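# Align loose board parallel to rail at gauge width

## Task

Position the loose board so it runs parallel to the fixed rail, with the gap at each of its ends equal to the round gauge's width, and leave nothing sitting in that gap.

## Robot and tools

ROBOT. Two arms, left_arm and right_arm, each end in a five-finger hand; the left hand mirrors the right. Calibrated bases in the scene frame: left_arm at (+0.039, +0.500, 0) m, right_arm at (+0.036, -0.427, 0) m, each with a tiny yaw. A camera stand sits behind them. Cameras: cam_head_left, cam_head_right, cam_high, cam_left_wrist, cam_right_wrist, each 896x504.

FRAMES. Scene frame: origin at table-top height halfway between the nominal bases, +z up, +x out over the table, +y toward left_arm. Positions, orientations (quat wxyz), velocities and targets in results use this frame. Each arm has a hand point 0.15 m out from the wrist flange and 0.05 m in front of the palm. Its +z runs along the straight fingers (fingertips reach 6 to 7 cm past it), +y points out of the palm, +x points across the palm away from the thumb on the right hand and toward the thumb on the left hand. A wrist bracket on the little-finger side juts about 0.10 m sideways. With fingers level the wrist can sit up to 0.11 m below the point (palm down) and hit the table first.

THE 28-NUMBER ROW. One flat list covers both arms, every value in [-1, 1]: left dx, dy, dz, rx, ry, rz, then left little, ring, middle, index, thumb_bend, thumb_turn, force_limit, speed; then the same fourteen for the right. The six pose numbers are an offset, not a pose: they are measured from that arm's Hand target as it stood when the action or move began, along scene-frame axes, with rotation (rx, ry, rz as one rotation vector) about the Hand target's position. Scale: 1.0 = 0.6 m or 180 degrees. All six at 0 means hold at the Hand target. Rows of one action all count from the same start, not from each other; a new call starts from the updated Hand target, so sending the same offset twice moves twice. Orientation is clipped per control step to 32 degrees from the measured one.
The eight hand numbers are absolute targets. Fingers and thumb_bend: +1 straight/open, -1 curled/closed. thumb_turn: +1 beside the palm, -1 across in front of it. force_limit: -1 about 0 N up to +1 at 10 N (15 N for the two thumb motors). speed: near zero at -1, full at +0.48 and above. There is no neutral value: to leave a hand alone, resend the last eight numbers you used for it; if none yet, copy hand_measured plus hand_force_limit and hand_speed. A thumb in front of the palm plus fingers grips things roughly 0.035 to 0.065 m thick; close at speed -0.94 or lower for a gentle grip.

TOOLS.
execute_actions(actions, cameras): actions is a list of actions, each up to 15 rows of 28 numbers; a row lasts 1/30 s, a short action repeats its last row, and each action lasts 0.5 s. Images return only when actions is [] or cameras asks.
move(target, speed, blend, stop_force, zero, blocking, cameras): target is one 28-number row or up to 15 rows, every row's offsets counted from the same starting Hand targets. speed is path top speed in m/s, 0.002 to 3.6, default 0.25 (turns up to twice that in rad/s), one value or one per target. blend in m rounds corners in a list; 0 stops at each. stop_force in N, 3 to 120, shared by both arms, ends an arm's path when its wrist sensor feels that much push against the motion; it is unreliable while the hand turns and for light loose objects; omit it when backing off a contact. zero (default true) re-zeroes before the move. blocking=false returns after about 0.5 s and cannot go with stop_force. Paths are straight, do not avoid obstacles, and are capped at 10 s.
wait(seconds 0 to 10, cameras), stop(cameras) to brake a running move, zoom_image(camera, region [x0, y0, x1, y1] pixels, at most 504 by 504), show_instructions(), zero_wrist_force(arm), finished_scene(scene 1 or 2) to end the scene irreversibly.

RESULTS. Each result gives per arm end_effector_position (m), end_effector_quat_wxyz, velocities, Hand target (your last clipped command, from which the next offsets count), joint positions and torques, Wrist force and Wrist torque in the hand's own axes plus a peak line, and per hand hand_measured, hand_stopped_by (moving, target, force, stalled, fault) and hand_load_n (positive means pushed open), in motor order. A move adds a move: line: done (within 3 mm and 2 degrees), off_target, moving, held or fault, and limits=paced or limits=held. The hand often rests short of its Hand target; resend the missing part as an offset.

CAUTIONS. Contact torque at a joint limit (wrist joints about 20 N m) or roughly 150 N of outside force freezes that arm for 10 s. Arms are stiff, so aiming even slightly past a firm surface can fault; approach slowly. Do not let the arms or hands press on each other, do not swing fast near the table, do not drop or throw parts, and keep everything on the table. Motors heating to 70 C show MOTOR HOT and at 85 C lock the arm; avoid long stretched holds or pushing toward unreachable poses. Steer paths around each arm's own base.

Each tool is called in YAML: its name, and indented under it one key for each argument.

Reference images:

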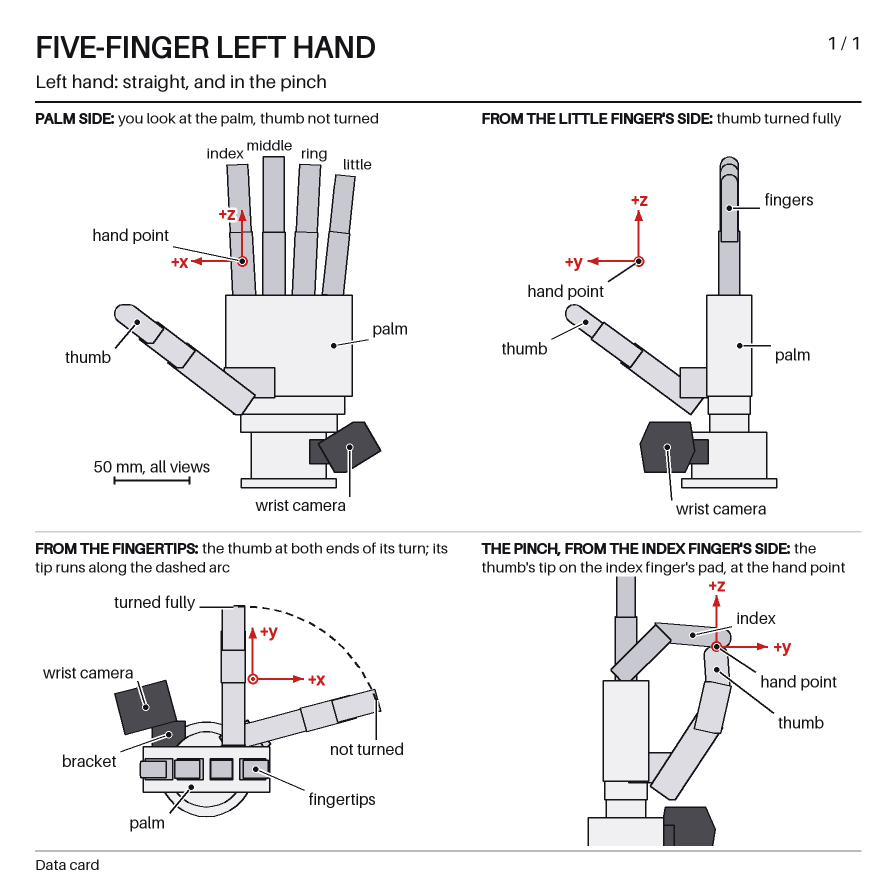

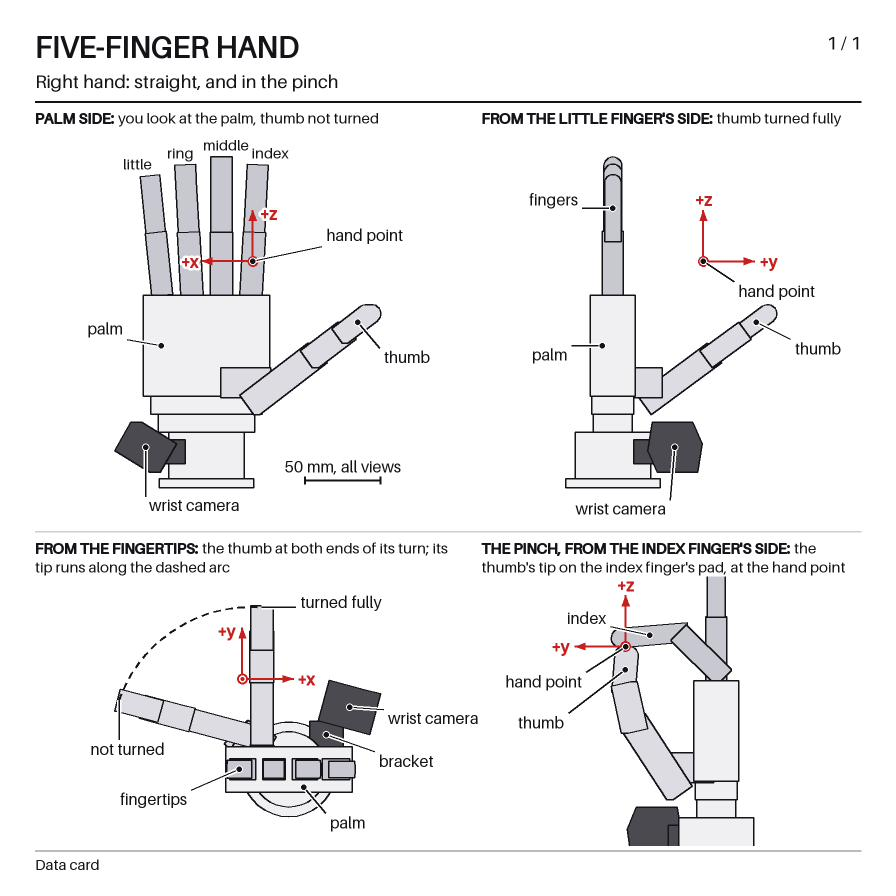

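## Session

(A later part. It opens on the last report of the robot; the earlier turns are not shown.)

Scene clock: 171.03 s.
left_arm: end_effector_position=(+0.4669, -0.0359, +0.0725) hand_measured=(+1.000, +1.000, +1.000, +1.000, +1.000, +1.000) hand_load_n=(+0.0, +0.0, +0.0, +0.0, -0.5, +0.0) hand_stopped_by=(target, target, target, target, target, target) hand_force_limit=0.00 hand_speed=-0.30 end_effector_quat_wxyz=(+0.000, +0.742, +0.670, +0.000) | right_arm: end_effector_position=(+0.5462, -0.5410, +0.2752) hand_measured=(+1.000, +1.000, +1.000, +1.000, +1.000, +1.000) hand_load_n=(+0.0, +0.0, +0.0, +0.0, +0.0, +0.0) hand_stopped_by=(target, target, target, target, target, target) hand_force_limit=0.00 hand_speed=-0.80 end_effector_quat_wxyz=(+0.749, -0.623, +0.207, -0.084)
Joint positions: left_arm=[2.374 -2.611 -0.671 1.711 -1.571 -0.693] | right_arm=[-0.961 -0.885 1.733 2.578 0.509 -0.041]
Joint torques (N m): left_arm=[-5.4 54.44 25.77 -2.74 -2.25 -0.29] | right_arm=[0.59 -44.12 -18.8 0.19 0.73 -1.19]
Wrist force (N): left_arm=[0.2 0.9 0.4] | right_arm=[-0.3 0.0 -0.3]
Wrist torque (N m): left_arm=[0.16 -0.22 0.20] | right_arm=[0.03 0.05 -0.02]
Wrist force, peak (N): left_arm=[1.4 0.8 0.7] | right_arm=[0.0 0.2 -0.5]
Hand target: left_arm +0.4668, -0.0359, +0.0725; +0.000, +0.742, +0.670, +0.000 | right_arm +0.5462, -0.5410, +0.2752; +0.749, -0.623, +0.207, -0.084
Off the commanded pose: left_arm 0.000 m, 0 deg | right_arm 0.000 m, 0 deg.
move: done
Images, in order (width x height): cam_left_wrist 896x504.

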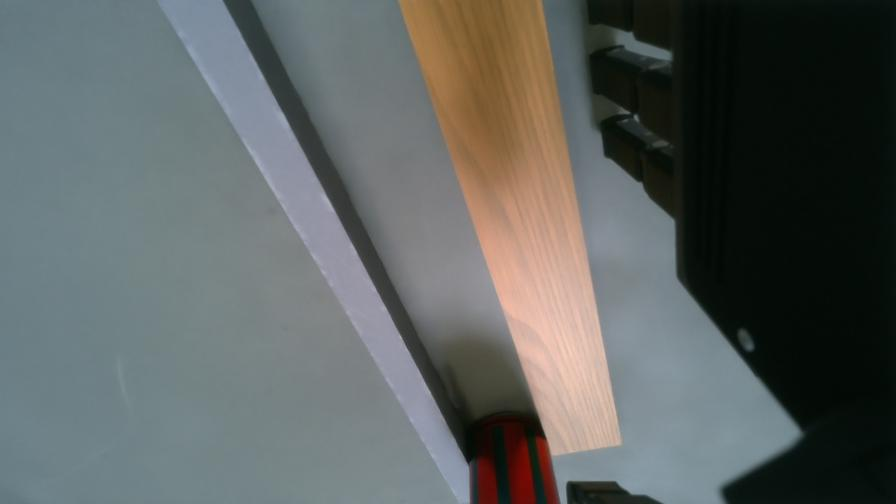

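move:
  target:
    - [0,0,0.1125,0,0,0, 1,1,1,1,1,1,0,-0.3, 0,0,0,0,0,0,1,1,1,1,1,1,0,-0.8]
    - [0.1623,0.1915,0.1125,0,0,0, 1,1,1,1,1,1,0,-0.3, 0,0,0,0,0,0,1,1,1,1,1,1,0,-0.8]
    - [0.1623,0.1915,0.0458,0,0,0, 1,1,1,1,1,1,0,-0.3, 0,0,0,0,0,0,1,1,1,1,1,1,0,-0.8]
  speed: [0.15,0.2,0.1]
  cameras: ["cam_left_wrist","cam_high"]

zoom_image:
  camera: "cam_high"
  region: [400, 190, 600, 350]

Scene clock: 177.93 s.
left_arm: end_effector_position=(+0.5642, +0.0790, +0.0999) hand_measured=(+1.000, +1.000, +1.000, +1.000, +1.000, +1.000) hand_load_n=(+0.0, +0.0, +0.0, +0.0, +0.0, +0.0) hand_stopped_by=(target, target, target, target, target, target) hand_force_limit=0.00 hand_speed=-0.30 end_effector_quat_wxyz=(+0.000, +0.742, +0.670, +0.000) | right_arm: end_effector_position=(+0.5462, -0.5410, +0.2752) hand_measured=(+1.000, +1.000, +1.000, +1.000, +1.000, +1.000) hand_load_n=(+0.0, +0.0, +0.0, +0.0, +0.0, -0.5) hand_stopped_by=(target, target, target, target, target, target) hand_force_limit=0.00 hand_speed=-0.80 end_effector_quat_wxyz=(+0.749, -0.623, +0.207, -0.084)
Joint positions: left_arm=[2.609 -2.502 -0.809 1.74 -1.571 -0.457] | right_arm=[-0.961 -0.885 1.733 2.578 0.509 -0.041]
Joint torques (N m): left_arm=[7.11 68.25 20.38 -1.69 -1.89 1.32] | right_arm=[0.68 -44.13 -18.39 0.17 0.73 -1.51]
Wrist force (N): left_arm=[0.0 0.3 0.1] | right_arm=[0.1 0.2 -0.4]
Wrist torque (N m): left_arm=[0.11 -0.17 0.11] | right_arm=[0.05 -0.01 0.01]
Wrist force, peak (N): left_arm=[2.1 1.8 -0.1] | right_arm=[-0.2 0.4 -0.5]
Hand target: left_arm +0.5642, +0.0790, +0.1000; +0.000, +0.742, +0.670, +0.000 | right_arm +0.5462, -0.5410, +0.2752; +0.749, -0.623, +0.207, -0.084
Off the commanded pose: left_arm 0.000 m, 0 deg | right_arm 0.000 m, 0 deg.
move: done
Images, in order (width x height): cam_high 896x504, cam_left_wrist 896x504.

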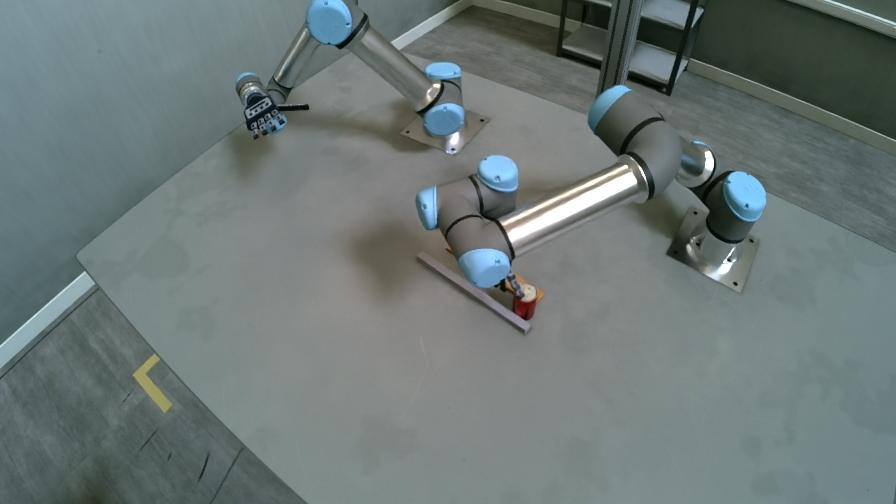

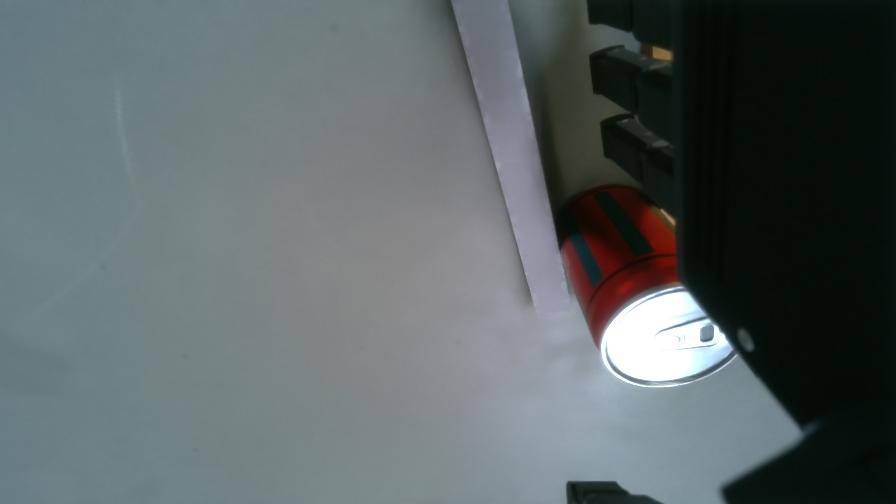

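Scaled by 2.520 from the camera's 896x504 image, which has a finer 1280x720 frame.

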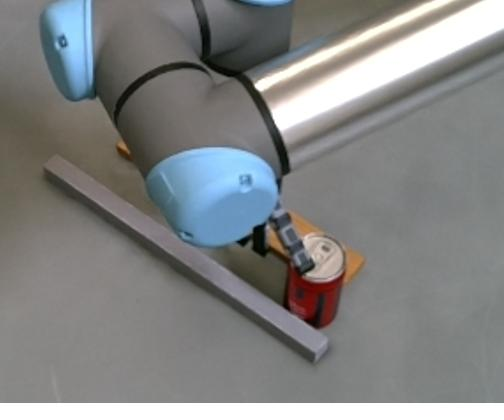

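move:
  target: [0.0238,0.2355,0,0,0,0, 1,1,1,1,1,1,0,-0.3, 0,0,0,0,0,0,1,1,1,1,1,1,0,-0.8]
  speed: 0.05
  cameras: ["cam_left_wrist","cam_high","cam_head_left"]

zoom_image:
  camera: "cam_high"
  region: [400, 190, 600, 350]

zoom_image:
  camera: "cam_head_left"
  region: [330, 370, 500, 465]

Scene clock: 181.60 s.
left_arm: end_effector_position=(+0.5785, +0.2203, +0.1001) hand_measured=(+1.000, +1.000, +1.000, +1.000, +1.000, +1.000) hand_load_n=(+0.0, +0.0, +0.0, +0.0, -0.5, +0.0) hand_stopped_by=(target, target, target, target, target, target) hand_force_limit=0.00 hand_speed=-0.30 end_effector_quat_wxyz=(+0.000, +0.742, +0.670, +0.000) | right_arm: end_effector_position=(+0.5462, -0.5410, +0.2752) hand_measured=(+1.000, +1.000, +1.000, +1.000, +1.000, +1.000) hand_load_n=(+0.0, +0.0, +0.0, +0.0, +0.0, +0.0) hand_stopped_by=(target, target, target, target, target, target) hand_force_limit=0.00 hand_speed=-0.80 end_effector_quat_wxyz=(+0.749, -0.623, +0.207, -0.084)
Joint positions: left_arm=[2.837 -2.288 -1.197 1.916 -1.571 -0.23] | right_arm=[-0.961 -0.885 1.733 2.578 0.509 -0.041]
Joint torques (N m): left_arm=[-4.91 38.13 23.98 -4.01 2.35 -1.35] | right_arm=[-0.32 -43.89 -18.98 0.11 0.73 -1.37]
Wrist force (N): left_arm=[-0.1 0.6 0.3] | right_arm=[0.1 -0.1 -0.2]
Wrist torque (N m): left_arm=[0.14 -0.18 0.07] | right_arm=[0.01 -0.02 0.00]
Wrist force, peak (N): left_arm=[-0.3 0.7 0.9] | right_arm=[-0.1 0.3 -0.5]
Hand target: left_arm +0.5785, +0.2203, +0.1000; +0.000, +0.742, +0.670, +0.000 | right_arm +0.5462, -0.5410, +0.2752; +0.749, -0.623, +0.207, -0.084
Off the commanded pose: left_arm 0.000 m, 0 deg | right_arm 0.000 m, 0 deg.
move: done
Images, in order (width x height): cam_head_left 896x504, cam_high 896x504, cam_left_wrist 896x504.

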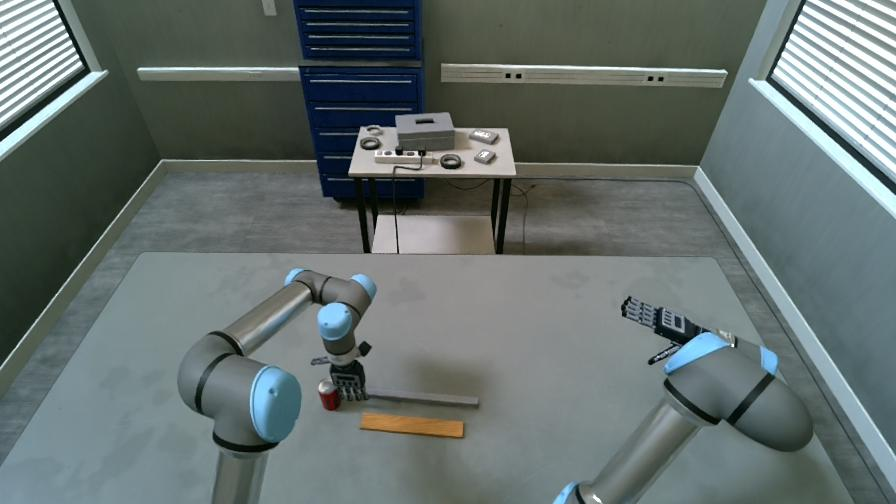

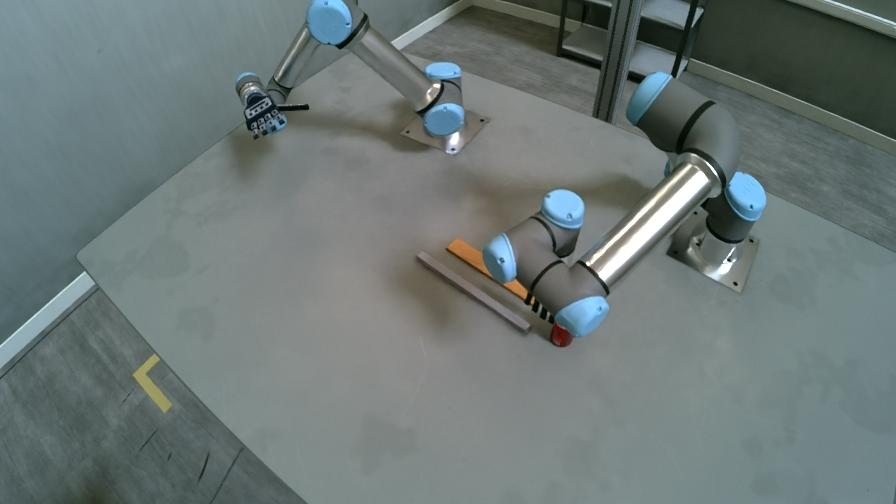

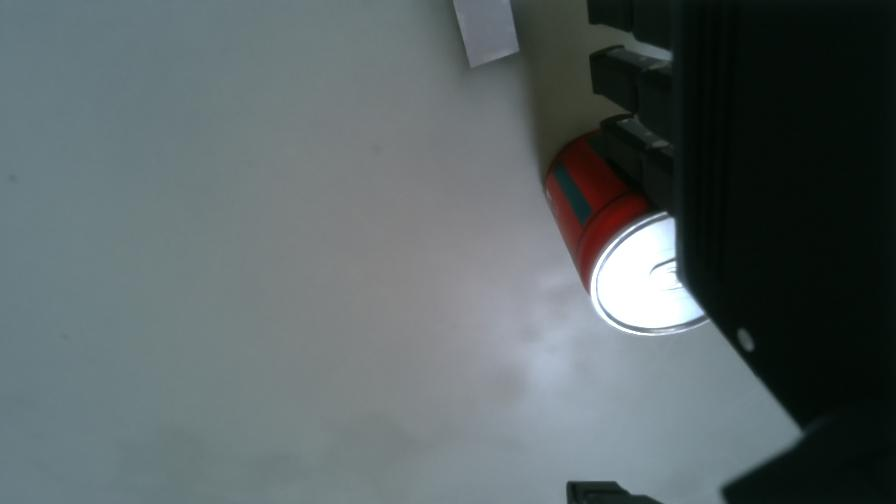

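Scaled by 2.520 from the camera's 896x504 image, which has a finer 1280x720 frame.

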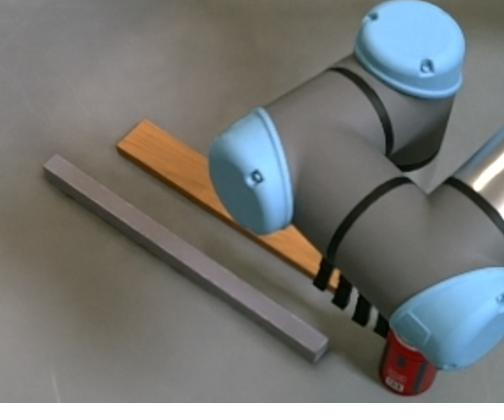

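Scaled by 2.965 from the camera's 896x504 image, which has a finer 1280x720 frame.

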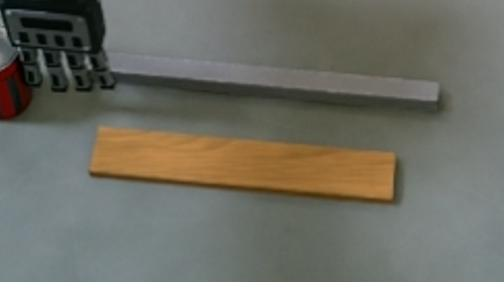

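move:
  target:
    - [-0.0033,-0.0332,0,0,0,0, 1,1,1,1,1,1,0,-0.3, 0,0,0,0,0,0,1,1,1,1,1,1,0,-0.8]
    - [-0.0033,-0.0332,0.1167,0,0,0, 1,1,1,1,1,1,0,-0.3, 0,0,0,0,0,0,1,1,1,1,1,1,0,-0.8]
    - [-0.1543,-0.1122,0.1167,0,0,0, 1,1,1,1,1,1,0,-0.3, 0,0,0,0,0,0,1,1,1,1,1,1,0,-0.8]
    - [-0.1543,-0.1122,-0.0458,0,0,0, 1,1,1,1,1,1,0,-0.3, 0,0,0,0,0,0,1,1,1,1,1,1,0,-0.8]
  speed: [0.1,0.2,0.2,0.1]
  cameras: ["cam_left_wrist"]

zoom_image:
  camera: "cam_left_wrist"
  region: [180, 30, 280, 90]

zoom_image:
  camera: "cam_left_wrist"
  region: [380, 30, 480, 90]

zoom_image:
  camera: "cam_left_wrist"
  region: [500, 30, 600, 90]

move:
  target: [-0.0318,-0.3148,0,0,0,0, 1,1,1,1,1,1,0,-0.3, 0,0,0,0,0,0,1,1,1,1,1,1,0,-0.8]
  speed: 0.12
  cameras: ["cam_left_wrist"]

zoom_image:
  camera: "cam_left_wrist"
  region: [180, 30, 280, 90]

zoom_image:
  camera: "cam_left_wrist"
  region: [380, 30, 480, 90]

zoom_image:
  camera: "cam_left_wrist"
  region: [500, 30, 600, 90]

Scene clock: 186.80 s.
left_arm: end_effector_position=(+0.4859, +0.1530, +0.0725) hand_measured=(+1.000, +1.000, +1.000, +1.000, +1.000, +1.000) hand_load_n=(+0.0, +0.0, +0.0, +0.0, +0.0, +0.0) hand_stopped_by=(target, target, target, target, target, target) hand_force_limit=0.00 hand_speed=-0.30 end_effector_quat_wxyz=(+0.000, +0.742, +0.670, +0.000) | right_arm: end_effector_position=(+0.5462, -0.5410, +0.2752) hand_measured=(+1.000, +1.000, +1.000, +1.000, +1.000, +1.000) hand_load_n=(+0.0, +0.0, +0.0, +0.0, +0.0, +0.0) hand_stopped_by=(target, target, target, target, target, target) hand_force_limit=0.00 hand_speed=-0.80 end_effector_quat_wxyz=(+0.749, -0.623, +0.207, -0.084)
Joint positions: left_arm=[2.65 -2.243 -1.354 2.026 -1.571 -0.417] | right_arm=[-0.961 -0.885 1.733 2.578 0.509 -0.041]
Joint torques (N m): left_arm=[-5.56 55.72 20.98 -1.52 -1.78 -0.29] | right_arm=[-1.13 -41.63 -18.87 0.21 0.51 -1.28]
Wrist force (N): left_arm=[0.4 0.5 0.5] | right_arm=[-0.2 0.1 -0.1]
Wrist torque (N m): left_arm=[0.11 -0.24 0.21] | right_arm=[0.03 0.04 -0.01]
Wrist force, peak (N): left_arm=[1.7 2.0 0.6] | right_arm=[-0.2 0.3 -0.5]
Hand target: left_arm +0.4859, +0.1530, +0.0725; +0.000, +0.742, +0.670, +0.000 | right_arm +0.5462, -0.5410, +0.2752; +0.749, -0.623, +0.207, -0.084
Off the commanded pose: left_arm 0.000 m, 0 deg | right_arm 0.000 m, 0 deg.
move: done
Images, in order (width x height): cam_left_wrist 896x504.

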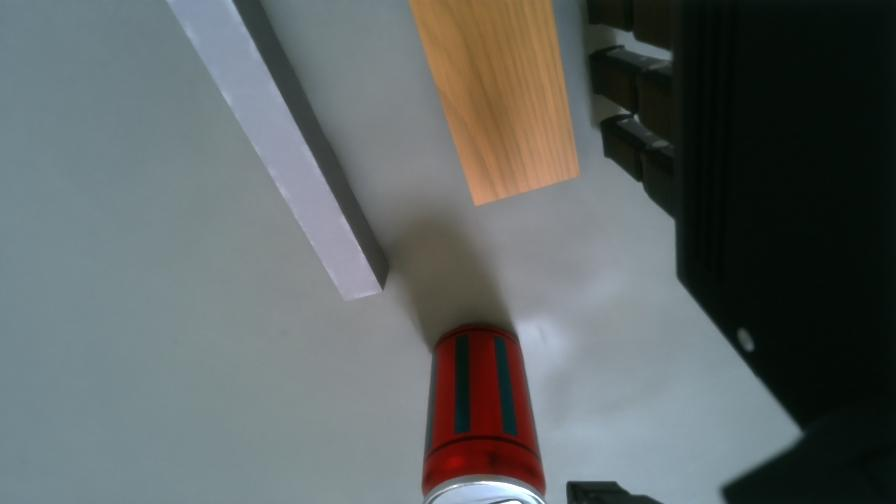

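Scaled by 5.040 from the camera's 896x504 image, which has a finer 1280x720 frame.

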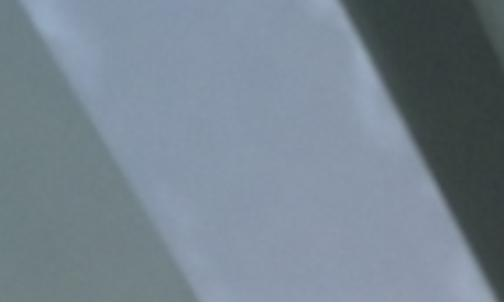

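Scaled by 5.040 from the camera's 896x504 image, which has a finer 1280x720 frame.

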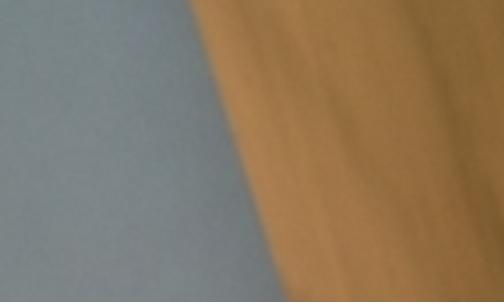

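Scaled by 5.040 from the camera's 896x504 image, which has a finer 1280x720 frame.

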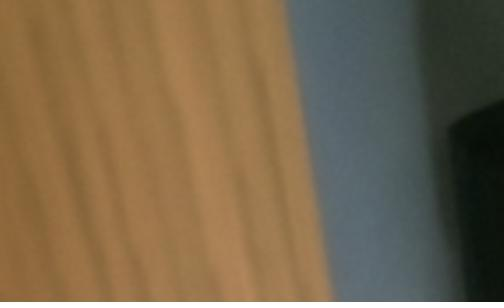

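Scene clock: 188.87 s.
left_arm: end_effector_position=(+0.4669, -0.0359, +0.0725) hand_measured=(+1.000, +1.000, +1.000, +1.000, +1.000, +1.000) hand_load_n=(+0.0, +0.0, +0.0, +0.0, +0.0, +0.0) hand_stopped_by=(target, target, target, target, target, target) hand_force_limit=0.00 hand_speed=-0.30 end_effector_quat_wxyz=(+0.000, +0.742, +0.670, +0.000) | right_arm: end_effector_position=(+0.5462, -0.5410, +0.2752) hand_measured=(+1.000, +1.000, +1.000, +1.000, +1.000, +1.000) hand_load_n=(+0.0, -0.5, +0.0, +0.0, +0.0, -0.5) hand_stopped_by=(target, target, target, target, target, target) hand_force_limit=0.00 hand_speed=-0.80 end_effector_quat_wxyz=(+0.749, -0.623, +0.207, -0.084)
Joint positions: left_arm=[2.374 -2.611 -0.671 1.711 -1.571 -0.693] | right_arm=[-0.961 -0.885 1.733 2.578 0.509 -0.041]
Joint torques (N m): left_arm=[-4.76 54.96 26.71 -2.85 -2.42 -0.27] | right_arm=[-0.69 -44.28 -18.97 0.31 0.66 -1.06]
Wrist force (N): left_arm=[0.3 0.6 0.7] | right_arm=[-0.1 0.1 0.0]
Wrist torque (N m): left_arm=[0.10 -0.22 0.22] | right_arm=[0.02 0.01 0.00]
Wrist force, peak (N): left_arm=[1.6 0.6 0.6] | right_arm=[0.3 0.1 -0.3]
Hand target: left_arm +0.4668, -0.0359, +0.0725; +0.000, +0.742, +0.670, +0.000 | right_arm +0.5462, -0.5410, +0.2752; +0.749, -0.623, +0.207, -0.084
Off the commanded pose: left_arm 0.000 m, 0 deg | right_arm 0.000 m, 0 deg.
move: done
Images, in order (width x height): cam_left_wrist 896x504.

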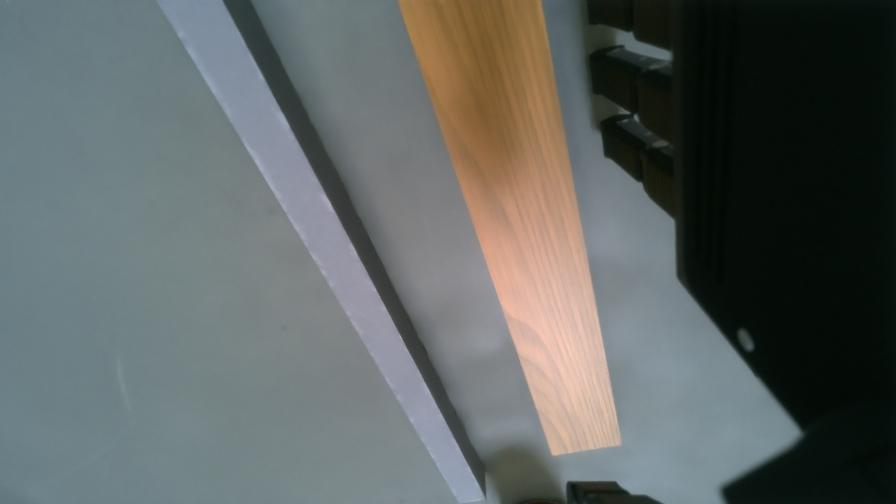

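Scaled by 5.040 from the camera's 896x504 image, which has a finer 1280x720 frame.

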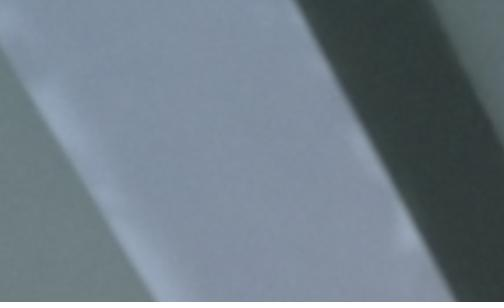

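Scaled by 5.040 from the camera's 896x504 image, which has a finer 1280x720 frame.

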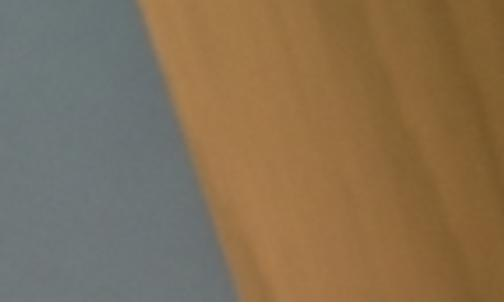

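Scaled by 5.040 from the camera's 896x504 image, which has a finer 1280x720 frame.

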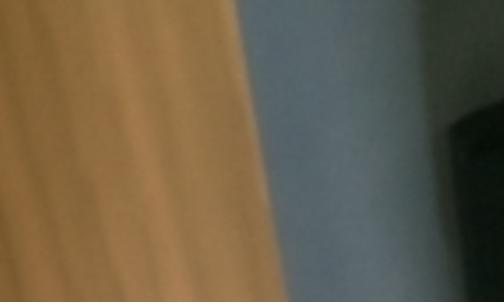

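move:
  target: [-0.02,0,0.15,0,0,0, 1,1,1,1,1,1,0,-0.3, 0,0,0,0,0,0,1,1,1,1,1,1,0,-0.8]
  speed: 0.15
  cameras: ["cam_left_wrist","cam_high"]

finished_scene:
  scene: 1

Scene clock: 191.73 s.
left_arm: end_effector_position=(+0.4548, -0.0359, +0.1624) hand_measured=(+1.000, +1.000, +1.000, +1.000, +1.000, +1.000) hand_load_n=(+0.5, +0.0, +0.0, +0.0, +0.0, +0.0) hand_stopped_by=(target, target, target, target, target, target) hand_force_limit=0.00 hand_speed=-0.30 end_effector_quat_wxyz=(+0.000, +0.742, +0.670, +0.000) | right_arm: end_effector_position=(+0.5462, -0.5410, +0.2752) hand_measured=(+1.000, +1.000, +1.000, +1.000, +1.000, +1.000) hand_load_n=(+0.0, +0.0, +0.0, +0.0, +0.0, +0.0) hand_stopped_by=(target, target, target, target, target, target) hand_force_limit=0.00 hand_speed=-0.80 end_effector_quat_wxyz=(+0.749, -0.623, +0.207, -0.084)
Joint positions: left_arm=[2.361 -2.566 -0.527 1.523 -1.571 -0.706] | right_arm=[-0.961 -0.885 1.733 2.578 0.509 -0.041]
Joint torques (N m): left_arm=[7.12 57.91 20.44 -3.06 -0.08 1.27] | right_arm=[0.02 -44.22 -17.87 0.33 0.7 -1.23]
Wrist force (N): left_arm=[0.1 0.6 0.2] | right_arm=[-0.1 0.0 -0.1]
Wrist torque (N m): left_arm=[0.12 -0.22 0.21] | right_arm=[0.02 0.01 -0.01]
Wrist force, peak (N): left_arm=[0.4 0.8 2.3] | right_arm=[-0.1 0.3 -0.4]
Hand target: left_arm +0.4548, -0.0359, +0.1625; +0.000, +0.742, +0.670, +0.000 | right_arm +0.5462, -0.5410, +0.2752; +0.749, -0.623, +0.207, -0.084
Off the commanded pose: left_arm 0.000 m, 0 deg | right_arm 0.000 m, 0 deg.
move: done
Images, in order (width x height): cam_high 896x504, cam_left_wrist 896x504.

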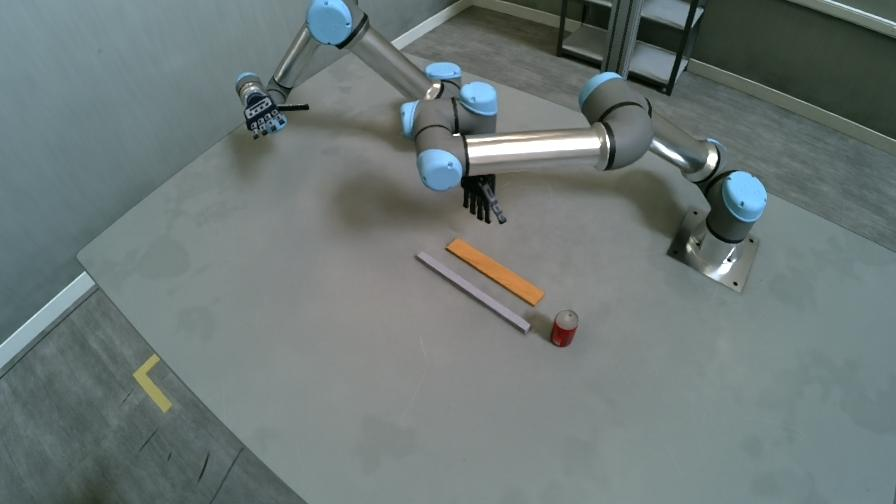

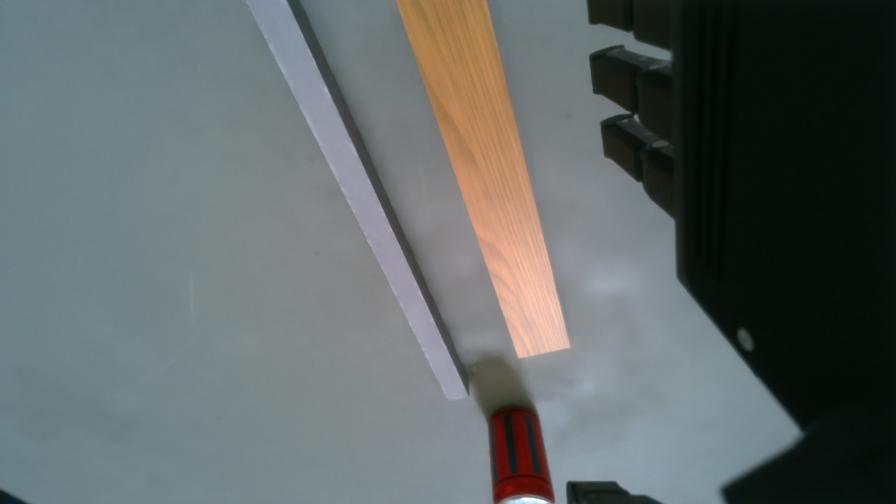

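The scene is finished: the task was done.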